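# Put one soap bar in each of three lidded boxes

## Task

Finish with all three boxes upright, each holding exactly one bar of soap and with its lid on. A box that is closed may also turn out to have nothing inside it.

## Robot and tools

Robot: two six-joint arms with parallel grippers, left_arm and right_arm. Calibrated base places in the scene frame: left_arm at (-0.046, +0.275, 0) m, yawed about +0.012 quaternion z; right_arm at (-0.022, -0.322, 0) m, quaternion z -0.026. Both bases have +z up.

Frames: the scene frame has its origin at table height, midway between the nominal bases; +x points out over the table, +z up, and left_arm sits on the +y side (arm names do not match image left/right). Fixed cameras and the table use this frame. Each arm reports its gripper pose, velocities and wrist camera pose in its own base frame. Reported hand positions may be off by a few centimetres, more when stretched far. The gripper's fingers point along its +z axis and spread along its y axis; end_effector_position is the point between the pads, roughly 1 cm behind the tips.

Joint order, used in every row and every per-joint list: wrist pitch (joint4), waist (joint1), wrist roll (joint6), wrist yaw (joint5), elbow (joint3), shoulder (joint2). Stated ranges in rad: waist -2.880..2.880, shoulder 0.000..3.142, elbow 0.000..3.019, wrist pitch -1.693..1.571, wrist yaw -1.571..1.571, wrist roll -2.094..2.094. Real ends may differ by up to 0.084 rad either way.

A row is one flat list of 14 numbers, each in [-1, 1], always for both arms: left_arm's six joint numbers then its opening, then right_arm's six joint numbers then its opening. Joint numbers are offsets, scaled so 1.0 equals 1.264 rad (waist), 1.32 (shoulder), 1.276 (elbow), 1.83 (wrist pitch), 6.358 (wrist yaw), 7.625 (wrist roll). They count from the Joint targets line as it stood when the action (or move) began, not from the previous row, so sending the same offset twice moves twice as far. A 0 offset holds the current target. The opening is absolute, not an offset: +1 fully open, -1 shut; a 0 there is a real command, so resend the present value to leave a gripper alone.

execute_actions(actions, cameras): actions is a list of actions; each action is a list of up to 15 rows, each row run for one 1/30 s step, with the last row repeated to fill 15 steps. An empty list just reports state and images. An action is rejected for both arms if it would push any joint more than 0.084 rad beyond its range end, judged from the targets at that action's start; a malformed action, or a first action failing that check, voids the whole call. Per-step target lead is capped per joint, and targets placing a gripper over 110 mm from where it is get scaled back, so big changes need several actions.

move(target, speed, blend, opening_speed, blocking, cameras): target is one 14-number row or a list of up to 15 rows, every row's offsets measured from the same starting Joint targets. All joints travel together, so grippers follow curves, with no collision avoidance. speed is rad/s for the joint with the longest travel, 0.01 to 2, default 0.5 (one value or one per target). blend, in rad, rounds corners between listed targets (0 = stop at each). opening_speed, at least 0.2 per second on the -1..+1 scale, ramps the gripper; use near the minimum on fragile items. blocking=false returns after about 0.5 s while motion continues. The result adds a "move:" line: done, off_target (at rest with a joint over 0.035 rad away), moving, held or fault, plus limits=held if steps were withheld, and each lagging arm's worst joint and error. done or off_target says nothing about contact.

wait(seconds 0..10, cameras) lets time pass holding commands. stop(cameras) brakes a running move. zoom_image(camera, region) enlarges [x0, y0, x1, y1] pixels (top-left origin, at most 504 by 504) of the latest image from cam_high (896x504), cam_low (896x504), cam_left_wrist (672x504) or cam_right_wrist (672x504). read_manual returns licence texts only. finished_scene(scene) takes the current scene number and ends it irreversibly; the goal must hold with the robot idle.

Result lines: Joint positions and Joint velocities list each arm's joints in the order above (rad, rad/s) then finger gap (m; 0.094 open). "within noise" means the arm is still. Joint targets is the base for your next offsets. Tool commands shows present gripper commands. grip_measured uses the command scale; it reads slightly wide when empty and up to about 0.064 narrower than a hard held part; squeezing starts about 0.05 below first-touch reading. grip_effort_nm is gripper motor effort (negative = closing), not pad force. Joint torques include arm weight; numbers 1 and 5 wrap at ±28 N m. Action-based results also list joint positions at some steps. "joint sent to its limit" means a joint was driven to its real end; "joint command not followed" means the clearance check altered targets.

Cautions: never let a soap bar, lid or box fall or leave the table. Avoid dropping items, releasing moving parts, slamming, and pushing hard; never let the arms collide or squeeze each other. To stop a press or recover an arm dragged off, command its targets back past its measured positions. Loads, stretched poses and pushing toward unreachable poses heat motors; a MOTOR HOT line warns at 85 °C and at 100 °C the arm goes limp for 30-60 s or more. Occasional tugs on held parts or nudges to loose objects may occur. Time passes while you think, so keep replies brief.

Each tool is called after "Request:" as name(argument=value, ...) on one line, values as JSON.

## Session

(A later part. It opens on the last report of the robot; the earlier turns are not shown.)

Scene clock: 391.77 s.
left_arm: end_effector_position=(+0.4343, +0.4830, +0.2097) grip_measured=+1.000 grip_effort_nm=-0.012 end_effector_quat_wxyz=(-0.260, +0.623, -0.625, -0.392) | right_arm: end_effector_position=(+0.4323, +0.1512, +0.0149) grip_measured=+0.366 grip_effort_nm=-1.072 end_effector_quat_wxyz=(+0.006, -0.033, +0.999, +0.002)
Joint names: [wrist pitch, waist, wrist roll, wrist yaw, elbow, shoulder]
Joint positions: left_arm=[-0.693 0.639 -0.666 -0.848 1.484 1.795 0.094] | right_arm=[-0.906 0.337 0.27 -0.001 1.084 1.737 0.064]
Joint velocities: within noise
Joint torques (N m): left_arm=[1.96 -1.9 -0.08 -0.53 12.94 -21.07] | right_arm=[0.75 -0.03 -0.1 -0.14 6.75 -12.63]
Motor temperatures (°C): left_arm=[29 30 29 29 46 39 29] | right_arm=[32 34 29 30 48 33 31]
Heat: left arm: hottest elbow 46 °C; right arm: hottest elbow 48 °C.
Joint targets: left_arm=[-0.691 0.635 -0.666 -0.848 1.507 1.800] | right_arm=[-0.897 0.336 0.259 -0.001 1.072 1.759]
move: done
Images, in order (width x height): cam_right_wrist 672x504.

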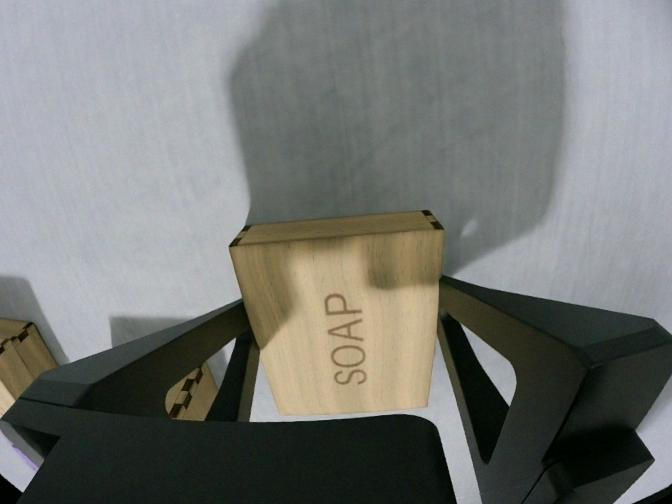

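Request:
move(target=[[0,0,0,0,0,0,1,-0.0705,0,0,0,0.065,-0.0561,0.1],[0,0,0,0,0,0,1,-0.1585,0,0,0,0.1591,-0.097,0.1],[0,0,0,0,0,0,1,-0.1585,0.2002,0.0332,0,0.1591,-0.097,0.1],[0,0,0,0,0,0,1,-0.0891,0.2002,0.0332,0,0.0752,-0.0545,0.1]], speed=0.3, blend=[0.02,0.02,0.02,0], cameras=["cam_right_wrist","cam_high","cam_low"])

Request:
zoom_image(camera="cam_low", region=[470, 220, 610, 310])

Request:
zoom_image(camera="cam_high", region=[340, 190, 460, 300])

Scene clock: 410.00 s.
left_arm: end_effector_position=(+0.4343, +0.4830, +0.2097) grip_measured=+1.000 grip_effort_nm=-0.017 end_effector_quat_wxyz=(-0.260, +0.623, -0.625, -0.392) | right_arm: end_effector_position=(+0.3878, +0.2580, +0.0734) grip_measured=+0.366 grip_effort_nm=-1.072 end_effector_quat_wxyz=(+0.003, -0.044, +0.999, +0.002)
Joint names: [wrist pitch, waist, wrist roll, wrist yaw, elbow, shoulder]
Joint positions: left_arm=[-0.693 0.639 -0.666 -0.848 1.484 1.795 0.094] | right_arm=[-1.069 0.588 0.5 -0.001 1.178 1.672 0.064]
Joint velocities: within noise
Joint torques (N m): left_arm=[1.98 -1.9 -0.08 -0.53 12.94 -21.01] | right_arm=[0.72 0.21 0.14 -0.12 7.75 -12.98]
Motor temperatures (°C): left_arm=[29 30 29 29 46 39 29] | right_arm=[32 34 29 30 46 33 32]
Heat: left arm: hottest elbow 46 °C; right arm: hottest elbow 46 °C.
Joint targets: left_arm=[-0.691 0.635 -0.666 -0.848 1.507 1.800] | right_arm=[-1.060 0.589 0.512 -0.001 1.167 1.688]
move: done
Images, in order (width x height): cam_high 896x504, cam_low 896x504, cam_right_wrist 672x504.

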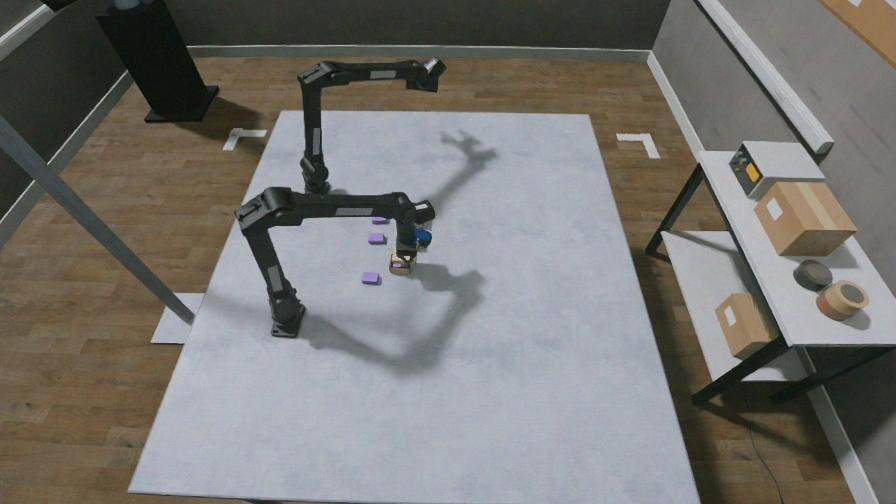

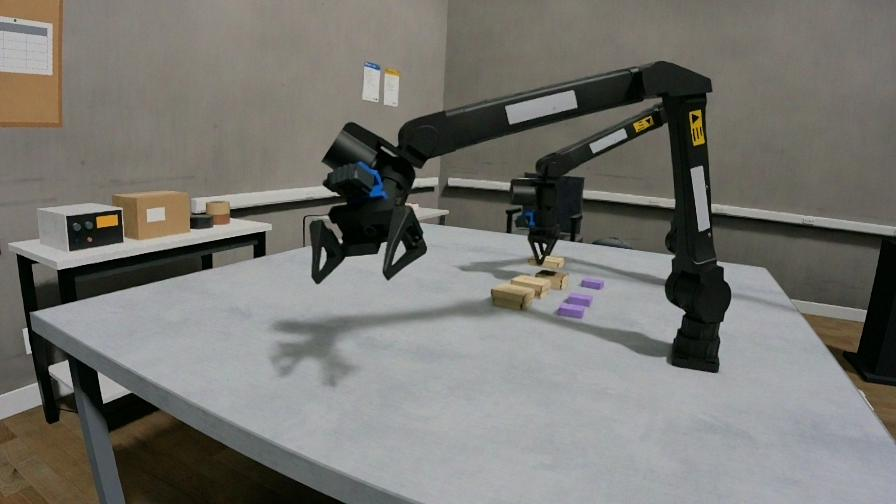

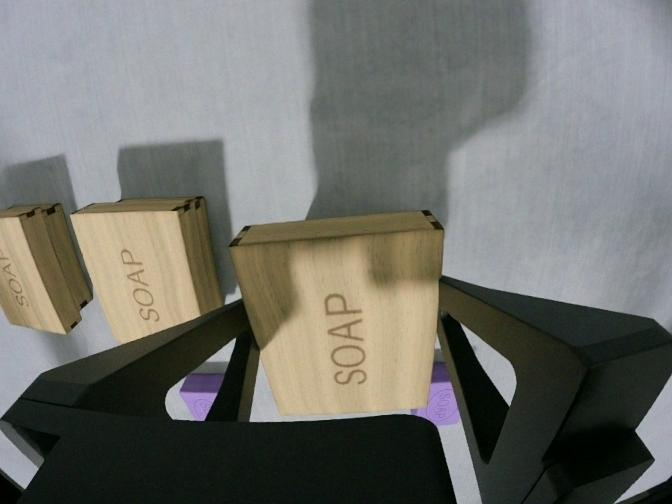

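Scaled by 3.600 from the camera's 896x504 image, which has a finer 1280x720 frame.

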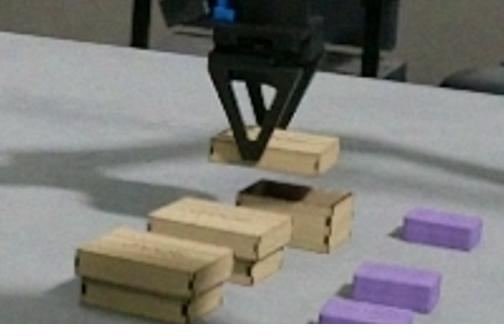

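Scaled by 4.200 from the camera's 896x504 image, which has a finer 1280x720 frame.

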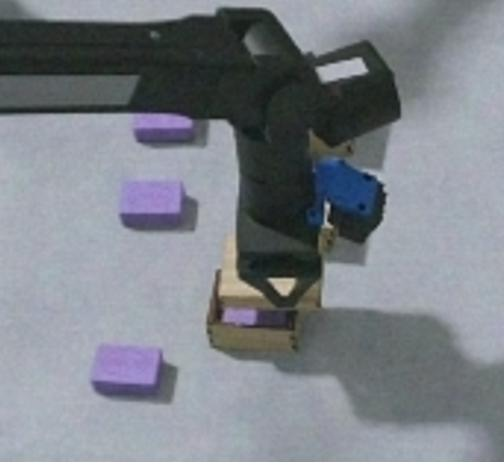

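Request:
move(target=[[0,0,0,0,0,0,1,0,0.0111,0.0055,0,0,0,0.1],[0,0,0,0,0,0,1,0.0344,0.0111,0.0055,0,-0.0266,0.0242,0.1]], speed=0.12, cameras=["cam_right_wrist","cam_low","cam_high"])

Request:
zoom_image(camera="cam_low", region=[490, 230, 610, 300])

Request:
zoom_image(camera="cam_right_wrist", region=[210, 160, 470, 430])

Request:
zoom_image(camera="cam_high", region=[360, 220, 450, 290])

Scene clock: 435.80 s.
left_arm: end_effector_position=(+0.4343, +0.4830, +0.2097) grip_measured=+1.000 grip_effort_nm=-0.017 end_effector_quat_wxyz=(-0.260, +0.623, -0.625, -0.392) | right_arm: end_effector_position=(+0.3855, +0.2610, +0.0510) grip_measured=+0.366 grip_effort_nm=-1.082 end_effector_quat_wxyz=(+0.005, -0.027, +1.000, +0.004)
Joint names: [wrist pitch, waist, wrist roll, wrist yaw, elbow, shoulder]
Joint positions: left_arm=[-0.693 0.639 -0.666 -0.848 1.484 1.795 0.094] | right_arm=[-1.006 0.596 0.542 -0.001 1.146 1.699 0.064]
Joint velocities: within noise
Joint torques (N m): left_arm=[1.98 -1.9 -0.09 -0.53 12.94 -21.01] | right_arm=[0.87 0.79 0.13 -0.12 7.34 -12.75]
Motor temperatures (°C): left_arm=[29 30 29 29 46 39 29] | right_arm=[32 34 29 30 43 33 32]
Heat: left arm: hottest elbow 46 °C; right arm: hottest elbow 43 °C.
Joint targets: left_arm=[-0.691 0.635 -0.666 -0.848 1.507 1.800] | right_arm=[-0.997 0.603 0.554 -0.001 1.133 1.719]
move: done
Images, in order (width x height): cam_high 896x504, cam_low 896x504, cam_right_wrist 672x504.

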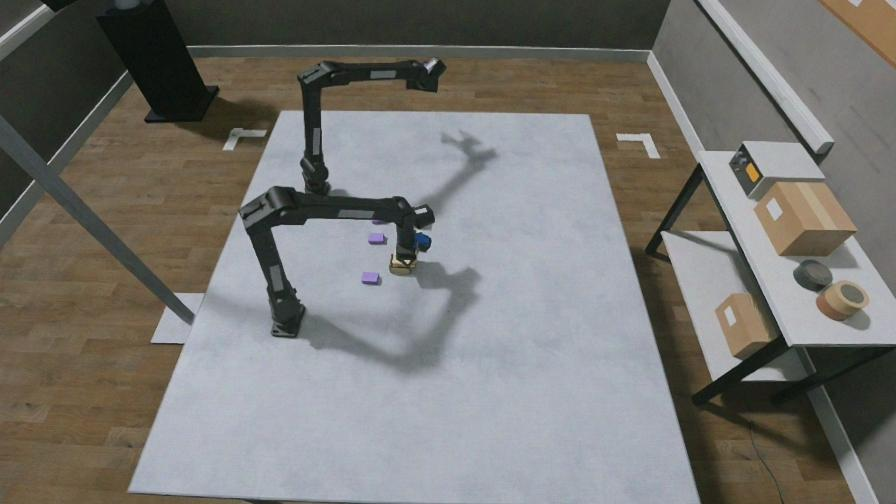

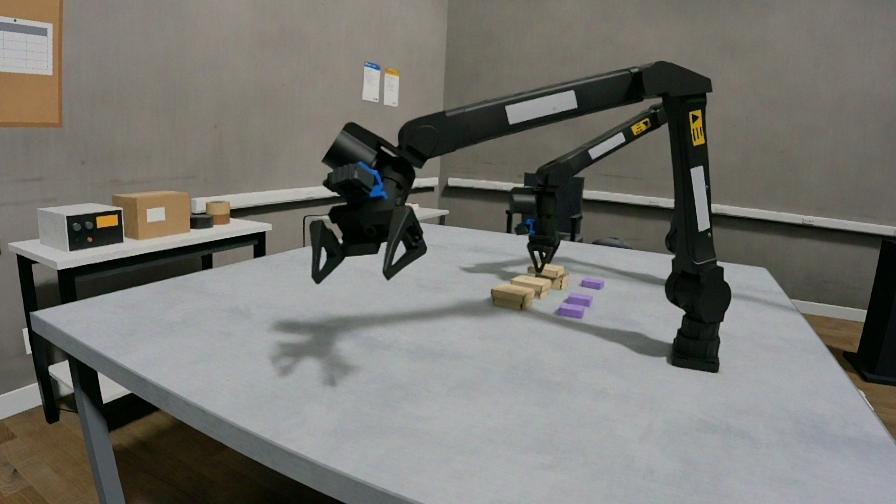

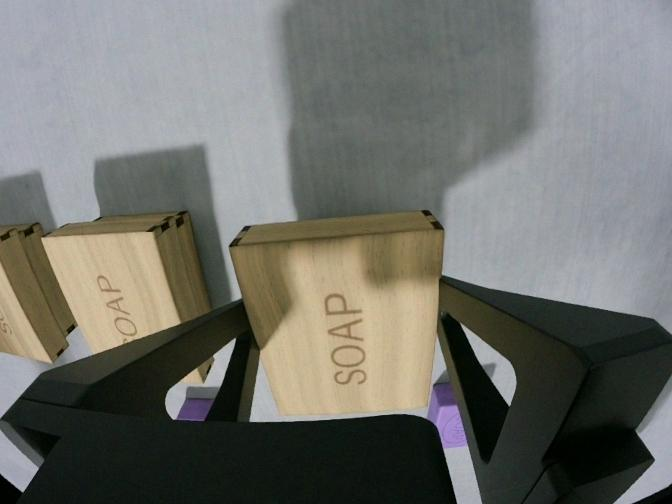

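Scaled by 4.200 from the camera's 896x504 image, which has a finer 1280x720 frame.

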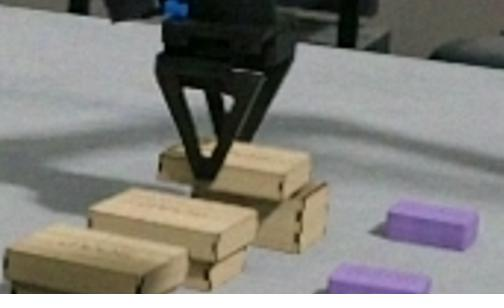

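Scaled by 1.867 from the camera's 672x504 image, which has a finer 960x720 frame.

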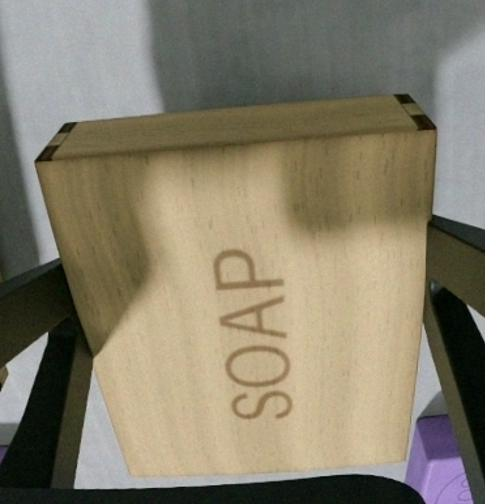

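Scaled by 5.600 from the camera's 896x504 image, which has a finer 1280x720 frame.

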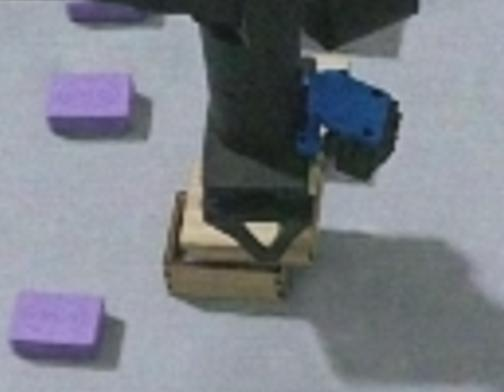

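Request:
move(target=[[0,0,0,0,0,0,1,-0.0344,0,0,0,0.0447,-0.0242,0.1],[0,0,0,0,0,0,1,-0.0454,0,0,0,-0.0024,-0.0667,0.1]], speed=0.12, cameras=["cam_right_wrist","cam_low","cam_high"])

Request:
zoom_image(camera="cam_low", region=[490, 230, 610, 300])

Request:
zoom_image(camera="cam_high", region=[360, 220, 450, 290])

Scene clock: 479.80 s.
left_arm: end_effector_position=(+0.4343, +0.4830, +0.2097) grip_measured=+1.000 grip_effort_nm=-0.012 end_effector_quat_wxyz=(-0.260, +0.623, -0.625, -0.392) | right_arm: end_effector_position=(+0.3752, +0.2539, +0.0756) grip_measured=+0.366 grip_effort_nm=-1.077 end_effector_quat_wxyz=(+0.001, -0.027, +1.000, +0.001)
Joint names: [wrist pitch, waist, wrist roll, wrist yaw, elbow, shoulder]
Joint positions: left_arm=[-0.693 0.639 -0.666 -0.848 1.484 1.795 0.094] | right_arm=[-1.072 0.596 0.543 -0.001 1.146 1.642 0.064]
Joint velocities: within noise
Joint torques (N m): left_arm=[1.98 -1.9 -0.08 -0.53 12.94 -21.07] | right_arm=[0.17 0.79 0.12 -0.12 7.34 -14.51]
Motor temperatures (°C): left_arm=[28 30 29 29 47 39 29] | right_arm=[32 33 29 30 43 32 32]
Heat: left arm: hottest elbow 47 °C; right arm: hottest elbow 43 °C.
Joint targets: left_arm=[-0.691 0.635 -0.666 -0.848 1.507 1.800] | right_arm=[-1.080 0.603 0.554 -0.001 1.130 1.632]
move: done
Images, in order (width x height): cam_high 896x504, cam_low 896x504, cam_right_wrist 672x504.

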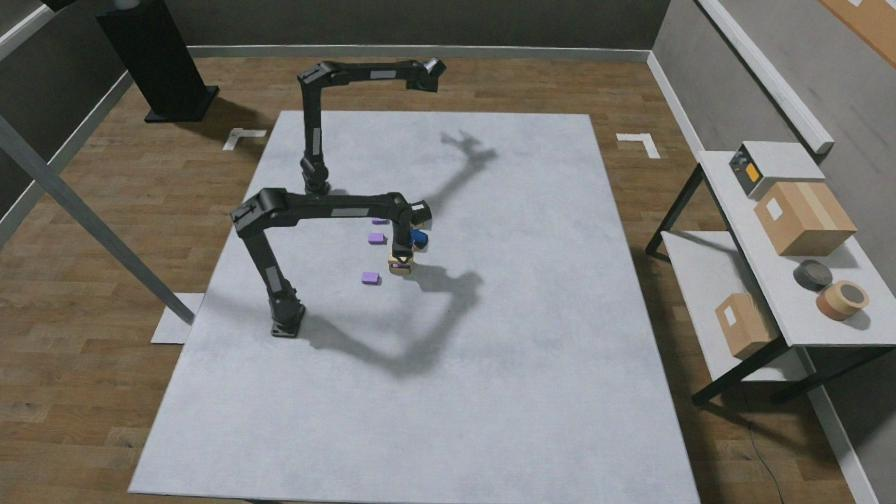

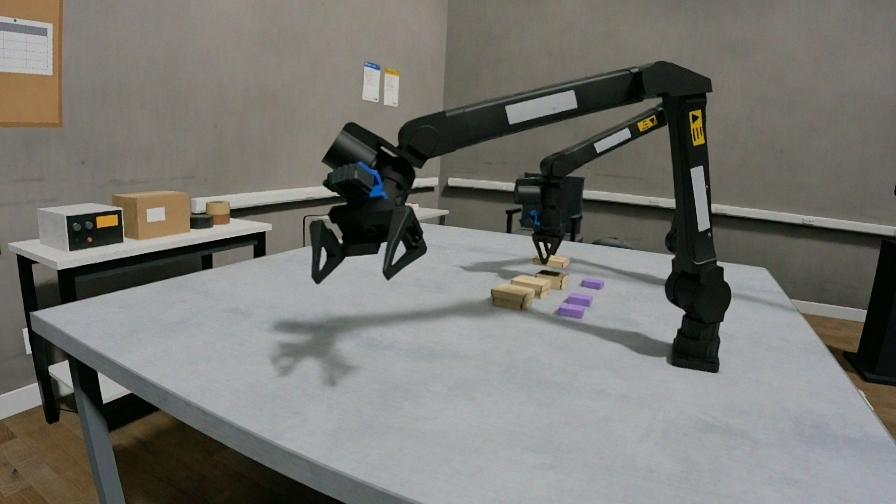

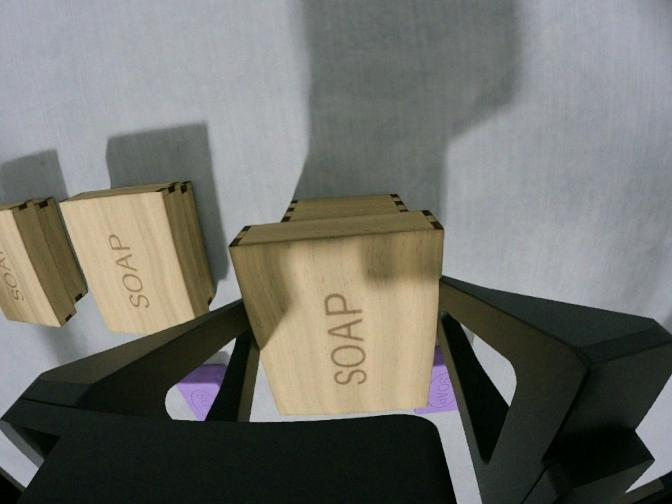

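Scaled by 4.200 from the camera's 896x504 image, which has a finer 1280x720 frame.

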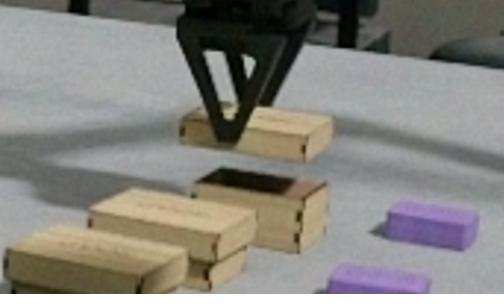

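Scaled by 5.600 from the camera's 896x504 image, which has a finer 1280x720 frame.

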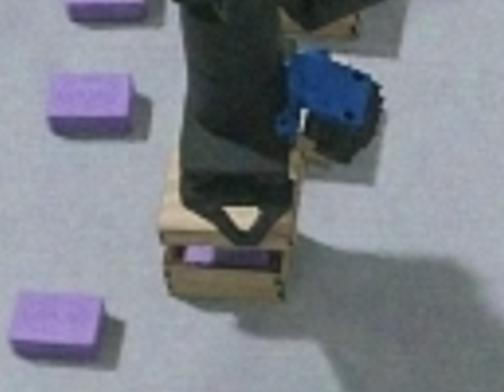

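Request:
zoom_image(camera="cam_right_wrist", region=[220, 180, 460, 260])

Scaled by 2.100 from the camera's 672x504 image, which has a finer 960x720 frame.

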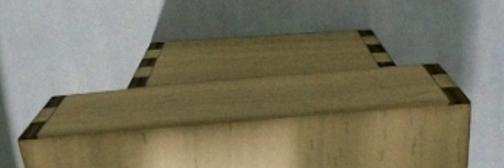

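Request:
move(target=[[0,0,0,0,0,0,1,0,-0.0142,0,0,0,0,0.1],[0,0,0,0,0,0,1,0.0481,-0.0142,0,0,-0.0269,0.0497,0.1]], speed=0.1, cameras=["cam_right_wrist","cam_low","cam_high"])

Request:
zoom_image(camera="cam_low", region=[490, 230, 610, 300])

Request:
zoom_image(camera="cam_high", region=[360, 220, 450, 290])

Request:
zoom_image(camera="cam_right_wrist", region=[220, 180, 460, 260])

Scene clock: 545.50 s.
left_arm: end_effector_position=(+0.4343, +0.4830, +0.2097) grip_measured=+1.000 grip_effort_nm=-0.012 end_effector_quat_wxyz=(-0.260, +0.623, -0.625, -0.392) | right_arm: end_effector_position=(+0.3754, +0.2522, +0.0499) grip_measured=+0.366 grip_effort_nm=-1.072 end_effector_quat_wxyz=(+0.001, -0.025, +1.000, +0.001)
Joint names: [wrist pitch, waist, wrist roll, wrist yaw, elbow, shoulder]
Joint positions: left_arm=[-0.693 0.639 -0.666 -0.848 1.484 1.795 0.094] | right_arm=[-1.002 0.592 0.543 -0.001 1.11 1.675 0.064]
Joint velocities: within noise
Joint torques (N m): left_arm=[1.96 -1.96 -0.08 -0.53 12.94 -21.01] | right_arm=[0.77 -0.56 0.11 -0.12 7.16 -12.16]
Motor temperatures (°C): left_arm=[28 30 29 29 47 40 29] | right_arm=[32 33 28 30 43 32 33]
Heat: left arm: hottest elbow 47 °C; right arm: hottest elbow 43 °C.
Joint targets: left_arm=[-0.691 0.635 -0.666 -0.848 1.507 1.800] | right_arm=[-0.992 0.585 0.554 -0.001 1.096 1.697]
move: done
Images, in order (width x height): cam_high 896x504, cam_low 896x504, cam_right_wrist 672x504.

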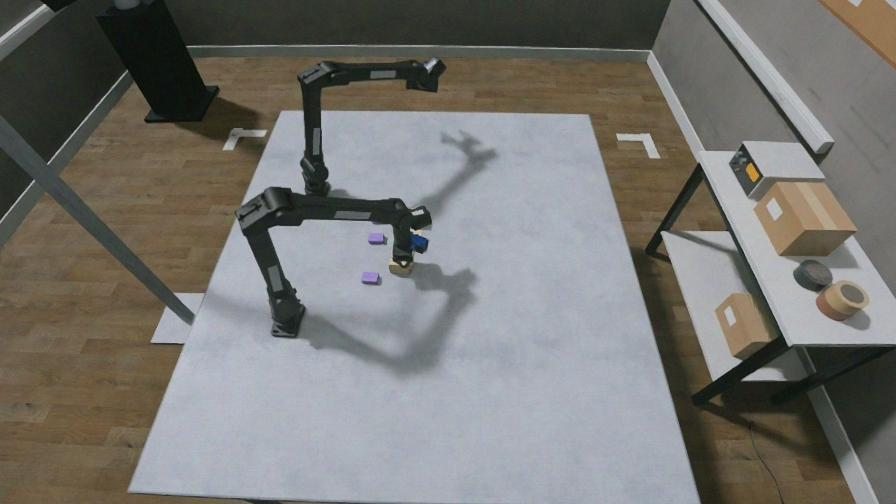

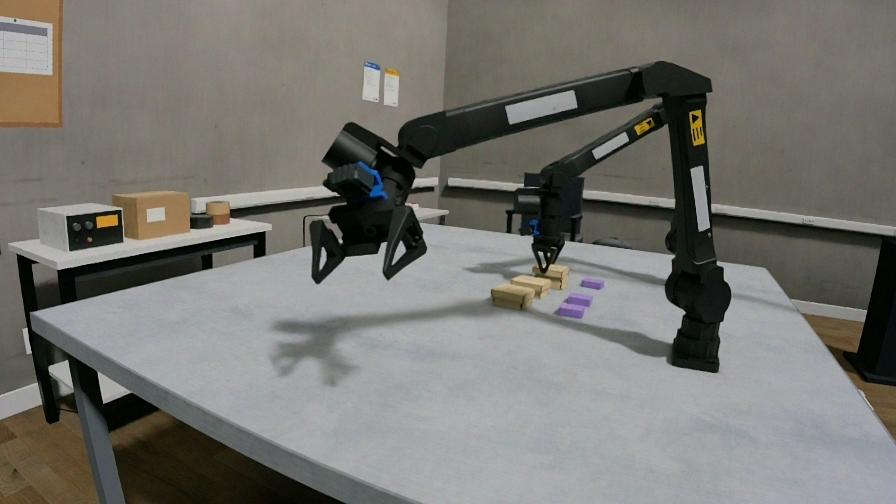

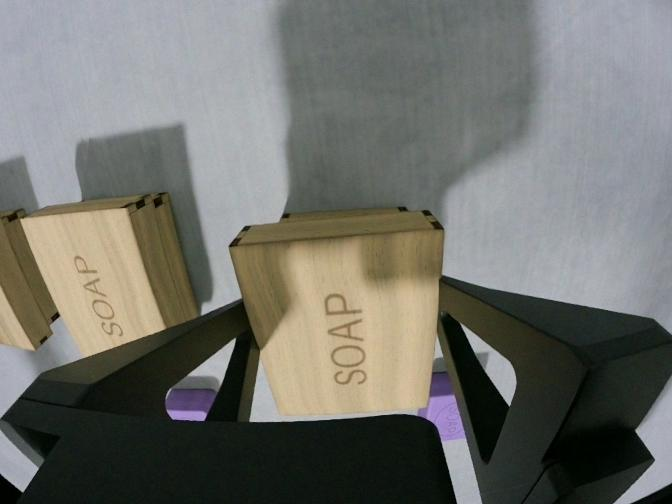

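Scaled by 4.200 from the camera's 896x504 image, which has a finer 1280x720 frame.

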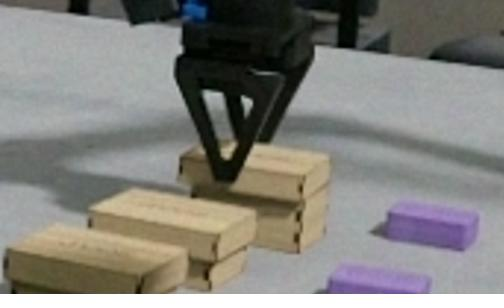

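Scaled by 5.600 from the camera's 896x504 image, which has a finer 1280x720 frame.

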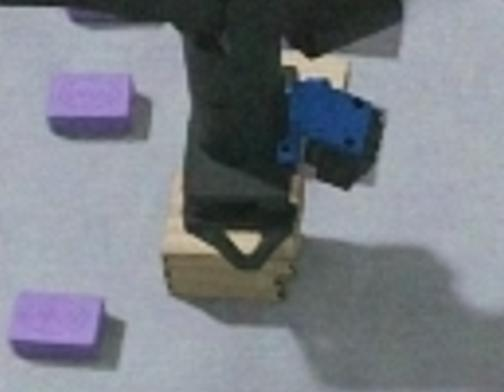

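Scaled by 2.100 from the camera's 672x504 image, which has a finer 960x720 frame.

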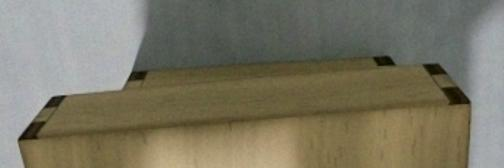

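Request:
move(target=[0,0,0,0,0,0,1,0.0202,0,0,0,-0.0126,0.0163,0.1], speed=0.05, cameras=["cam_right_wrist","cam_low","cam_high"])

Request:
zoom_image(camera="cam_low", region=[490, 230, 610, 300])

Request:
zoom_image(camera="cam_high", region=[360, 220, 450, 290])

Scene clock: 565.27 s.
left_arm: end_effector_position=(+0.4343, +0.4830, +0.2097) grip_measured=+1.000 grip_effort_nm=-0.007 end_effector_quat_wxyz=(-0.260, +0.623, -0.625, -0.392) | right_arm: end_effector_position=(+0.3763, +0.2528, +0.0491) grip_measured=+0.366 grip_effort_nm=-1.062 end_effector_quat_wxyz=(+0.004, -0.025, +1.000, +0.003)
Joint names: [wrist pitch, waist, wrist roll, wrist yaw, elbow, shoulder]
Joint positions: left_arm=[-0.693 0.639 -0.666 -0.848 1.484 1.795 0.094] | right_arm=[-0.993 0.592 0.543 -0.001 1.108 1.675 0.064]
Joint velocities: within noise
Joint torques (N m): left_arm=[1.96 -1.9 -0.08 -0.52 12.94 -21.07] | right_arm=[1.91 -0.56 0.11 -0.12 6 -10.4]
Motor temperatures (°C): left_arm=[28 30 29 29 48 40 29] | right_arm=[32 33 28 30 41 32 33]
Heat: left arm: hottest elbow 48 °C; right arm: hottest elbow 41 °C.
Joint targets: left_arm=[-0.691 0.635 -0.666 -0.848 1.507 1.800] | right_arm=[-0.955 0.585 0.554 -0.001 1.080 1.719]
move: off_target (right_arm); right_arm: the shoulder is farthest, 0.044 rad from its target
Images, in order (width x height): cam_high 896x504, cam_low 896x504, cam_right_wrist 672x504.

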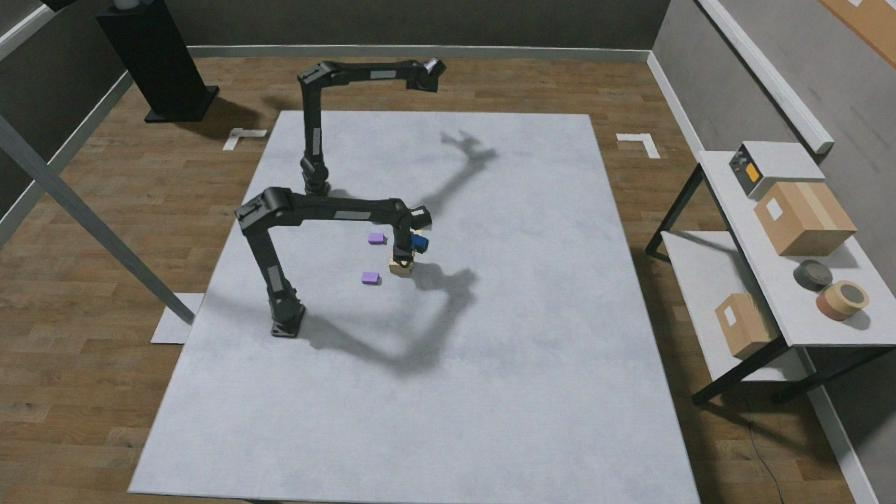

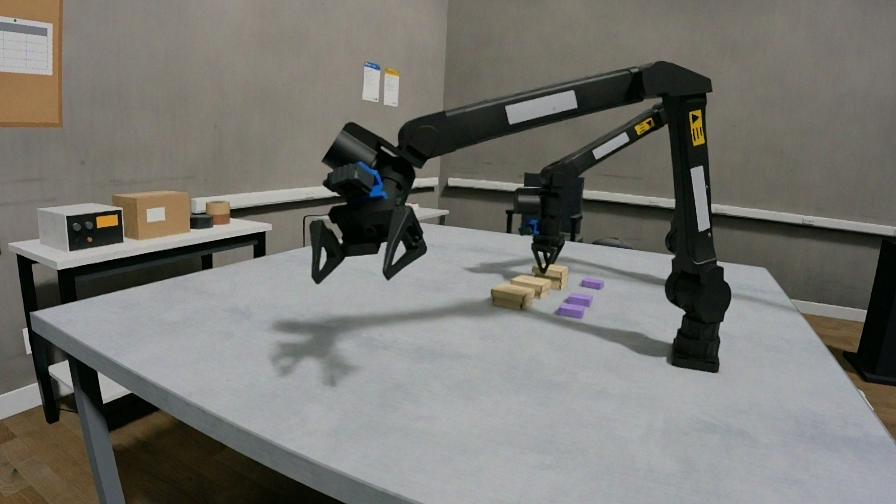

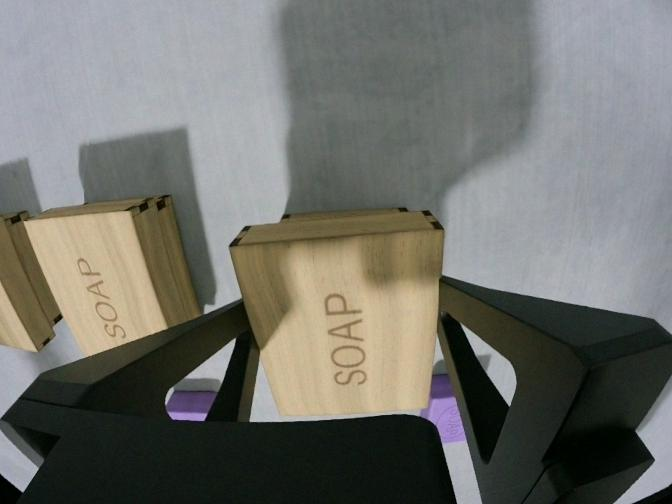

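Scaled by 4.200 from the camera's 896x504 image, which has a finer 1280x720 frame.

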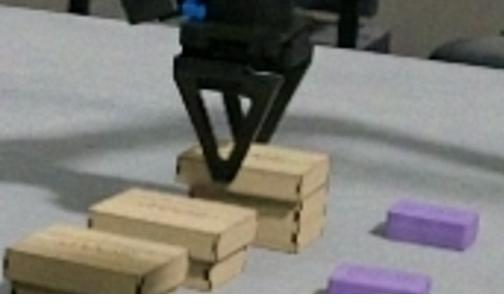

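Scaled by 5.600 from the camera's 896x504 image, which has a finer 1280x720 frame.

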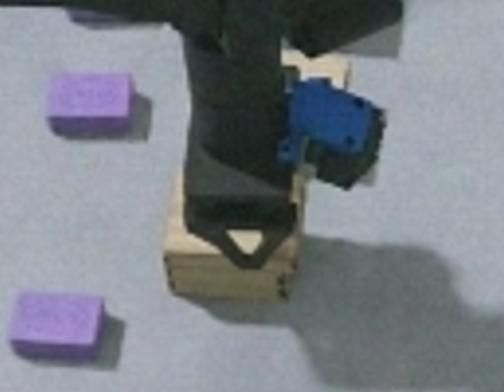

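Request:
move(target=[[0,0,0,0,0,0,1,-0.0358,-0.0024,0,0,0.0118,-0.0485,0.1],[0,0,0,0,0,0,1,-0.0153,-0.0024,0,0,0.0039,-0.0167,0.1]], speed=0.05, cameras=["cam_right_wrist","cam_low","cam_high"])

Request:
zoom_image(camera="cam_low", region=[490, 230, 610, 300])

Request:
zoom_image(camera="cam_high", region=[360, 220, 450, 290])

Request:
zoom_image(camera="cam_right_wrist", region=[220, 180, 460, 260])

Scene clock: 591.20 s.
left_arm: end_effector_position=(+0.4343, +0.4830, +0.2097) grip_measured=+1.000 grip_effort_nm=-0.017 end_effector_quat_wxyz=(-0.260, +0.623, -0.625, -0.392) | right_arm: end_effector_position=(+0.3740, +0.2504, +0.0486) grip_measured=+0.366 grip_effort_nm=-1.077 end_effector_quat_wxyz=(+0.001, -0.023, +1.000, +0.001)
Joint names: [wrist pitch, waist, wrist roll, wrist yaw, elbow, shoulder]
Joint positions: left_arm=[-0.693 0.639 -0.666 -0.848 1.484 1.795 0.094] | right_arm=[-0.999 0.59 0.543 -0.001 1.103 1.672 0.064]
Joint velocities: within noise
Joint torques (N m): left_arm=[1.96 -1.96 -0.08 -0.53 12.94 -21.07] | right_arm=[1.01 -0.62 0.11 -0.08 6.8 -12.04]
Motor temperatures (°C): left_arm=[28 30 29 29 48 40 29] | right_arm=[32 33 28 30 41 32 33]
Heat: left arm: hottest elbow 48 °C; right arm: hottest elbow 41 °C.
Joint targets: left_arm=[-0.691 0.635 -0.666 -0.848 1.507 1.800] | right_arm=[-0.983 0.582 0.554 0.000 1.085 1.697]
move: done
Images, in order (width x height): cam_high 896x504, cam_low 896x504, cam_right_wrist 672x504.

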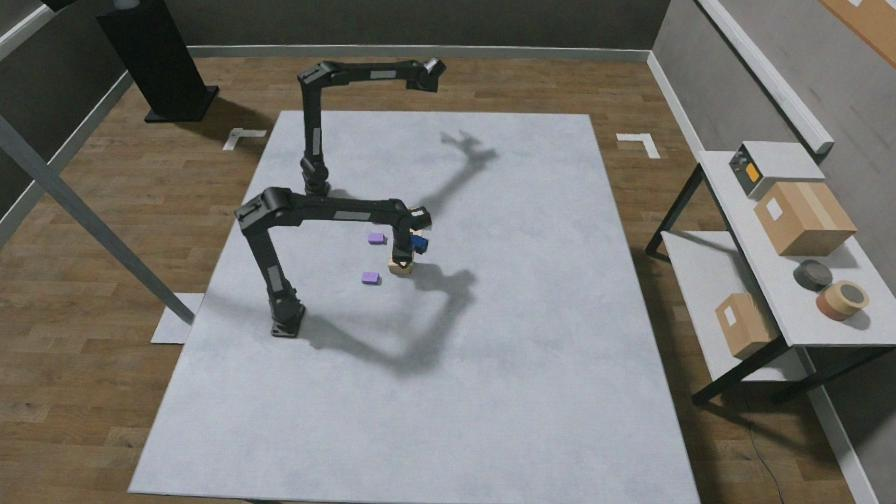

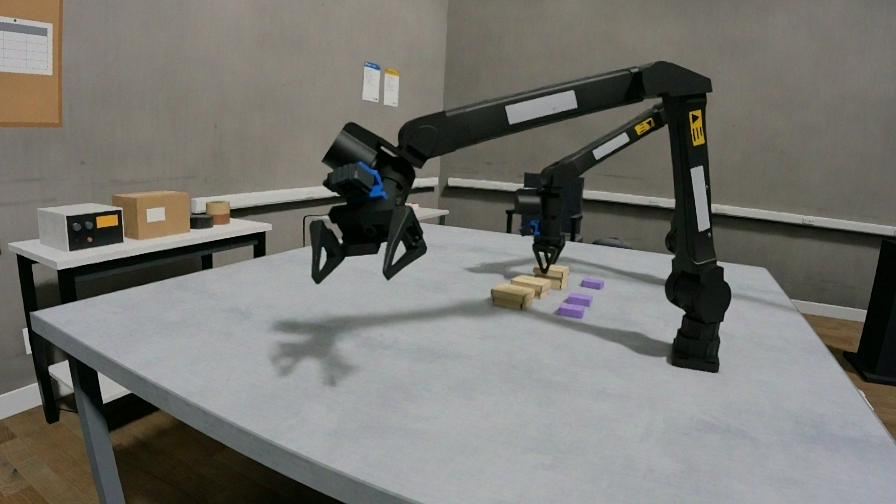

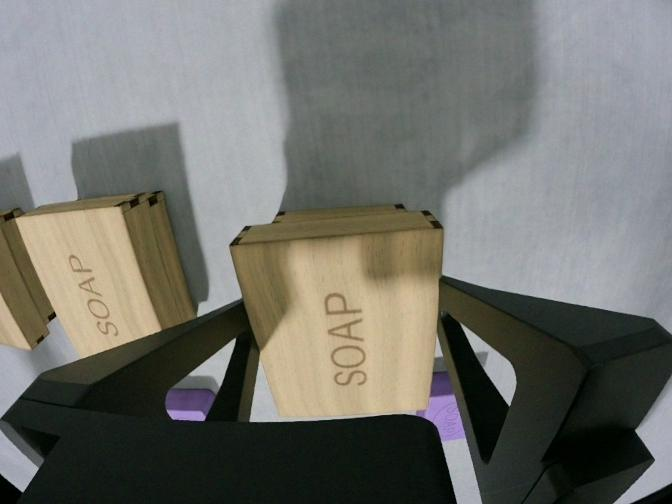

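Scaled by 4.200 from the camera's 896x504 image, which has a finer 1280x720 frame.

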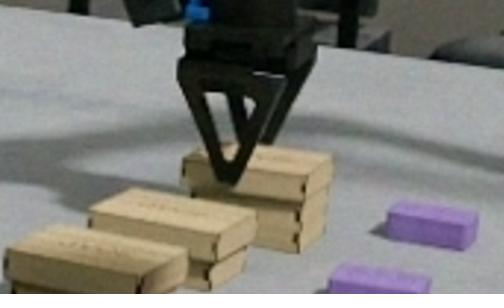

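Scaled by 5.600 from the camera's 896x504 image, which has a finer 1280x720 frame.

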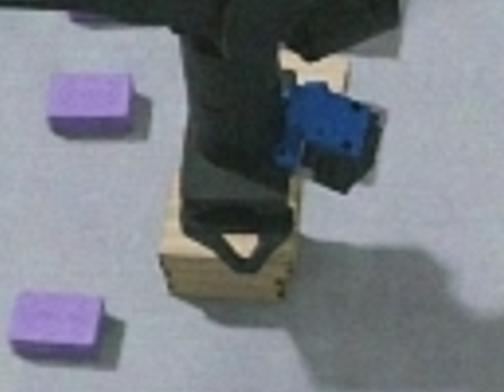

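Scaled by 2.100 from the camera's 672x504 image, which has a finer 960x720 frame.

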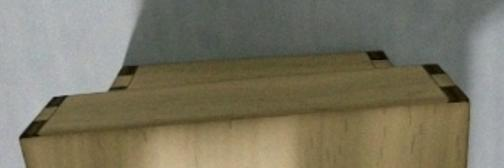

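Request:
move(target=[0,0,0,0,0,0,1,0.0158,0,0,0,-0.0082,0.0133,0.1], speed=0.05, cameras=["cam_right_wrist"])

Request:
zoom_image(camera="cam_right_wrist", region=[220, 180, 460, 260])

Scene clock: 600.23 s.
left_arm: end_effector_position=(+0.4343, +0.4830, +0.2097) grip_measured=+1.000 grip_effort_nm=-0.007 end_effector_quat_wxyz=(-0.260, +0.623, -0.625, -0.392) | right_arm: end_effector_position=(+0.3745, +0.2505, +0.0467) grip_measured=+0.366 grip_effort_nm=-1.072 end_effector_quat_wxyz=(+0.003, -0.023, +1.000, +0.004)
Joint names: [wrist pitch, waist, wrist roll, wrist yaw, elbow, shoulder]
Joint positions: left_arm=[-0.693 0.639 -0.666 -0.848 1.484 1.795 0.094] | right_arm=[-0.986 0.589 0.543 -0.003 1.097 1.672 0.064]
Joint velocities: within noise
Joint torques (N m): left_arm=[1.98 -1.9 -0.08 -0.52 12.94 -21.01] | right_arm=[1.5 -0.5 0.11 0.01 6.41 -10.58]
Motor temperatures (°C): left_arm=[28 30 29 29 48 40 29] | right_arm=[32 33 28 30 41 33 33]
Heat: left arm: hottest elbow 48 °C; right arm: hottest elbow 41 °C.
Joint targets: left_arm=[-0.691 0.635 -0.666 -0.848 1.507 1.800] | right_arm=[-0.954 0.582 0.554 0.000 1.075 1.714]
move: off_target (right_arm); right_arm: the shoulder is farthest, 0.042 rad from its target
Images, in order (width x height): cam_right_wrist 672x504.

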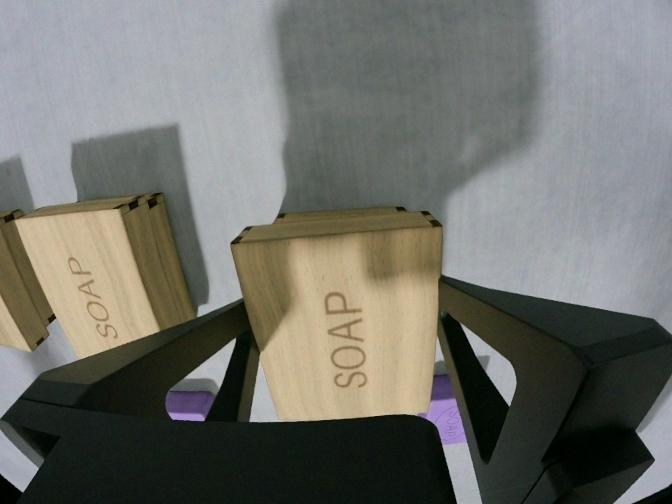

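Scaled by 2.100 from the camera's 672x504 image, which has a finer 960x720 frame.

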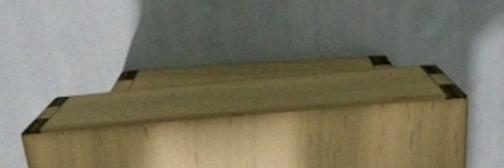

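Request:
move(target=[0,0,0,0,0,0,1,0.002,0,0,0,-0.012,-0.0068,0.1], speed=0.04, cameras=["cam_right_wrist"])

Scene clock: 630.57 s.
left_arm: end_effector_position=(+0.4343, +0.4830, +0.2097) grip_measured=+1.000 grip_effort_nm=-0.012 end_effector_quat_wxyz=(-0.260, +0.623, -0.625, -0.392) | right_arm: end_effector_position=(+0.3742, +0.2504, +0.0447) grip_measured=+0.366 grip_effort_nm=-1.087 end_effector_quat_wxyz=(+0.005, -0.023, +1.000, +0.005)
Joint names: [wrist pitch, waist, wrist roll, wrist yaw, elbow, shoulder]
Joint positions: left_arm=[-0.693 0.639 -0.666 -0.848 1.484 1.795 0.094] | right_arm=[-0.976 0.589 0.543 -0.004 1.091 1.672 0.064]
Joint velocities: within noise
Joint torques (N m): left_arm=[1.98 -1.9 -0.08 -0.52 12.94 -21.07] | right_arm=[1.33 -0.56 0.11 0.03 5.57 -11.28]
Motor temperatures (°C): left_arm=[28 30 29 29 48 40 29] | right_arm=[32 33 28 30 41 33 33]
Heat: left arm: hottest elbow 48 °C; right arm: hottest elbow 41 °C.
Joint targets: left_arm=[-0.691 0.635 -0.666 -0.848 1.507 1.800] | right_arm=[-0.951 0.582 0.554 0.000 1.059 1.705]
move: done
Images, in order (width x height): cam_right_wrist 672x504.

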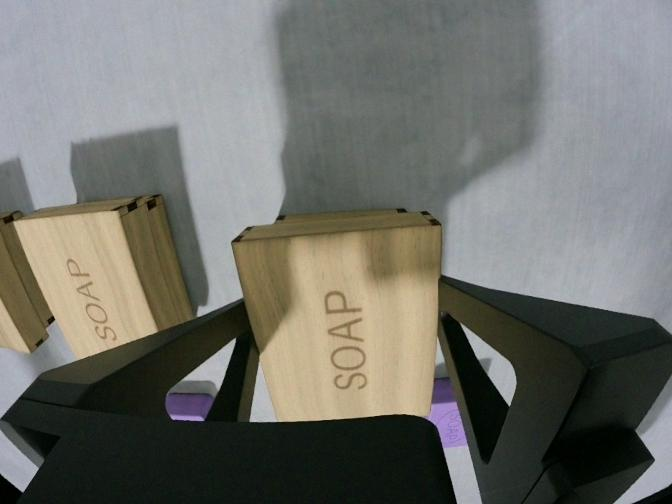

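Request:
move(target=[0,0,0,0,0,0,1,0.002,0,0,0,-0.005,-0.03,0.1], speed=0.04, cameras=["cam_right_wrist","cam_high","cam_low"])

Request:
zoom_image(camera="cam_low", region=[490, 230, 610, 300])

Request:
zoom_image(camera="cam_high", region=[360, 220, 450, 290])

Scene clock: 639.70 s.
left_arm: end_effector_position=(+0.4343, +0.4830, +0.2097) grip_measured=+1.000 grip_effort_nm=-0.012 end_effector_quat_wxyz=(-0.260, +0.623, -0.625, -0.392) | right_arm: end_effector_position=(+0.3739, +0.2501, +0.0474) grip_measured=+0.366 grip_effort_nm=-1.067 end_effector_quat_wxyz=(+0.012, -0.023, +1.000, +0.010)
Joint names: [wrist pitch, waist, wrist roll, wrist yaw, elbow, shoulder]
Joint positions: left_arm=[-0.693 0.639 -0.666 -0.848 1.484 1.795 0.094] | right_arm=[-0.962 0.589 0.543 -0.003 1.08 1.658 0.064]
Joint velocities: within noise
Joint torques (N m): left_arm=[1.98 -1.9 -0.08 -0.53 12.93 -21.01] | right_arm=[1.05 -0.56 0.1 0 6.05 -13.04]
Motor temperatures (°C): left_arm=[28 30 29 29 48 40 29] | right_arm=[32 33 28 30 41 33 33]
Heat: left arm: hottest elbow 48 °C; right arm: hottest elbow 41 °C.
Joint targets: left_arm=[-0.691 0.635 -0.666 -0.848 1.507 1.800] | right_arm=[-0.947 0.582 0.554 0.000 1.053 1.666]
move: done
Images, in order (width x height): cam_high 896x504, cam_low 896x504, cam_right_wrist 672x504.

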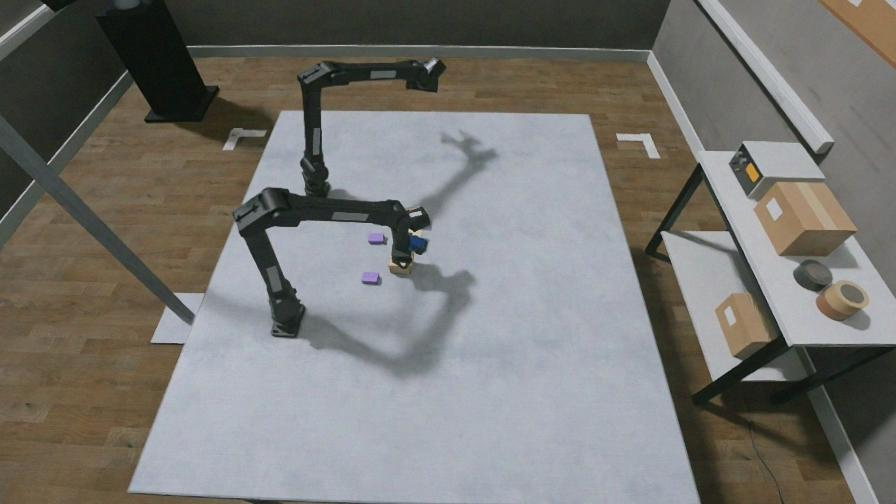

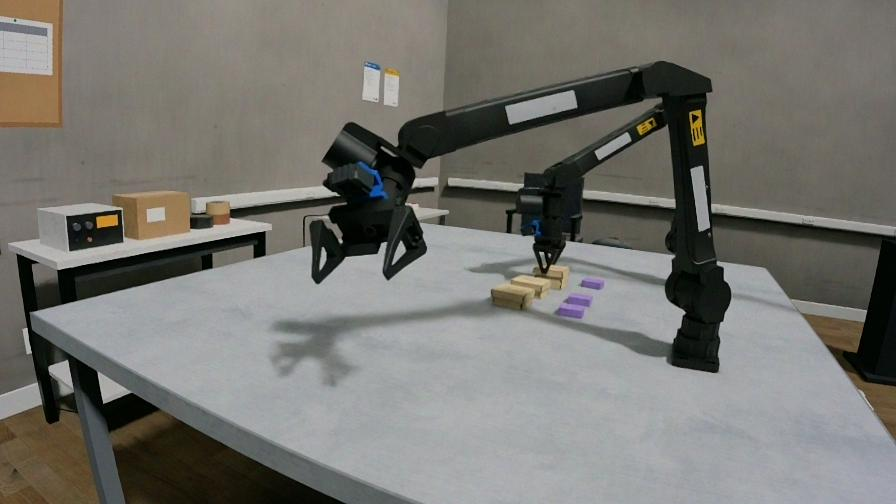

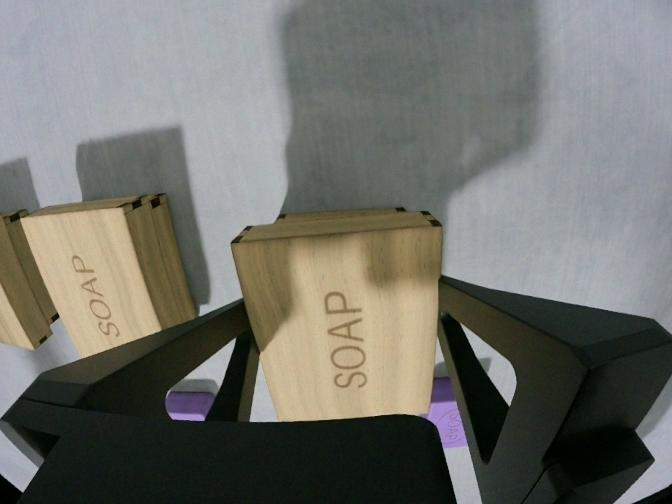

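Scaled by 4.200 from the camera's 896x504 image, which has a finer 1280x720 frame.

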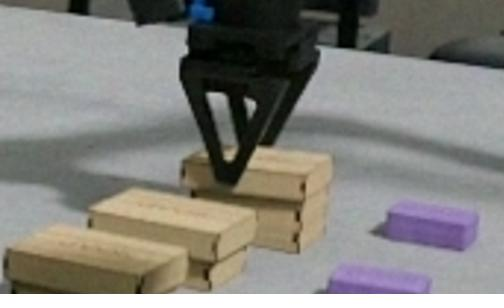

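Scaled by 5.600 from the camera's 896x504 image, which has a finer 1280x720 frame.

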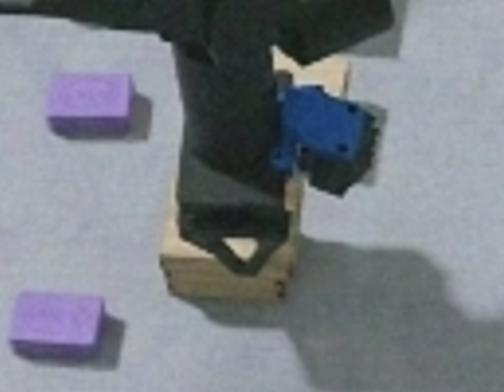

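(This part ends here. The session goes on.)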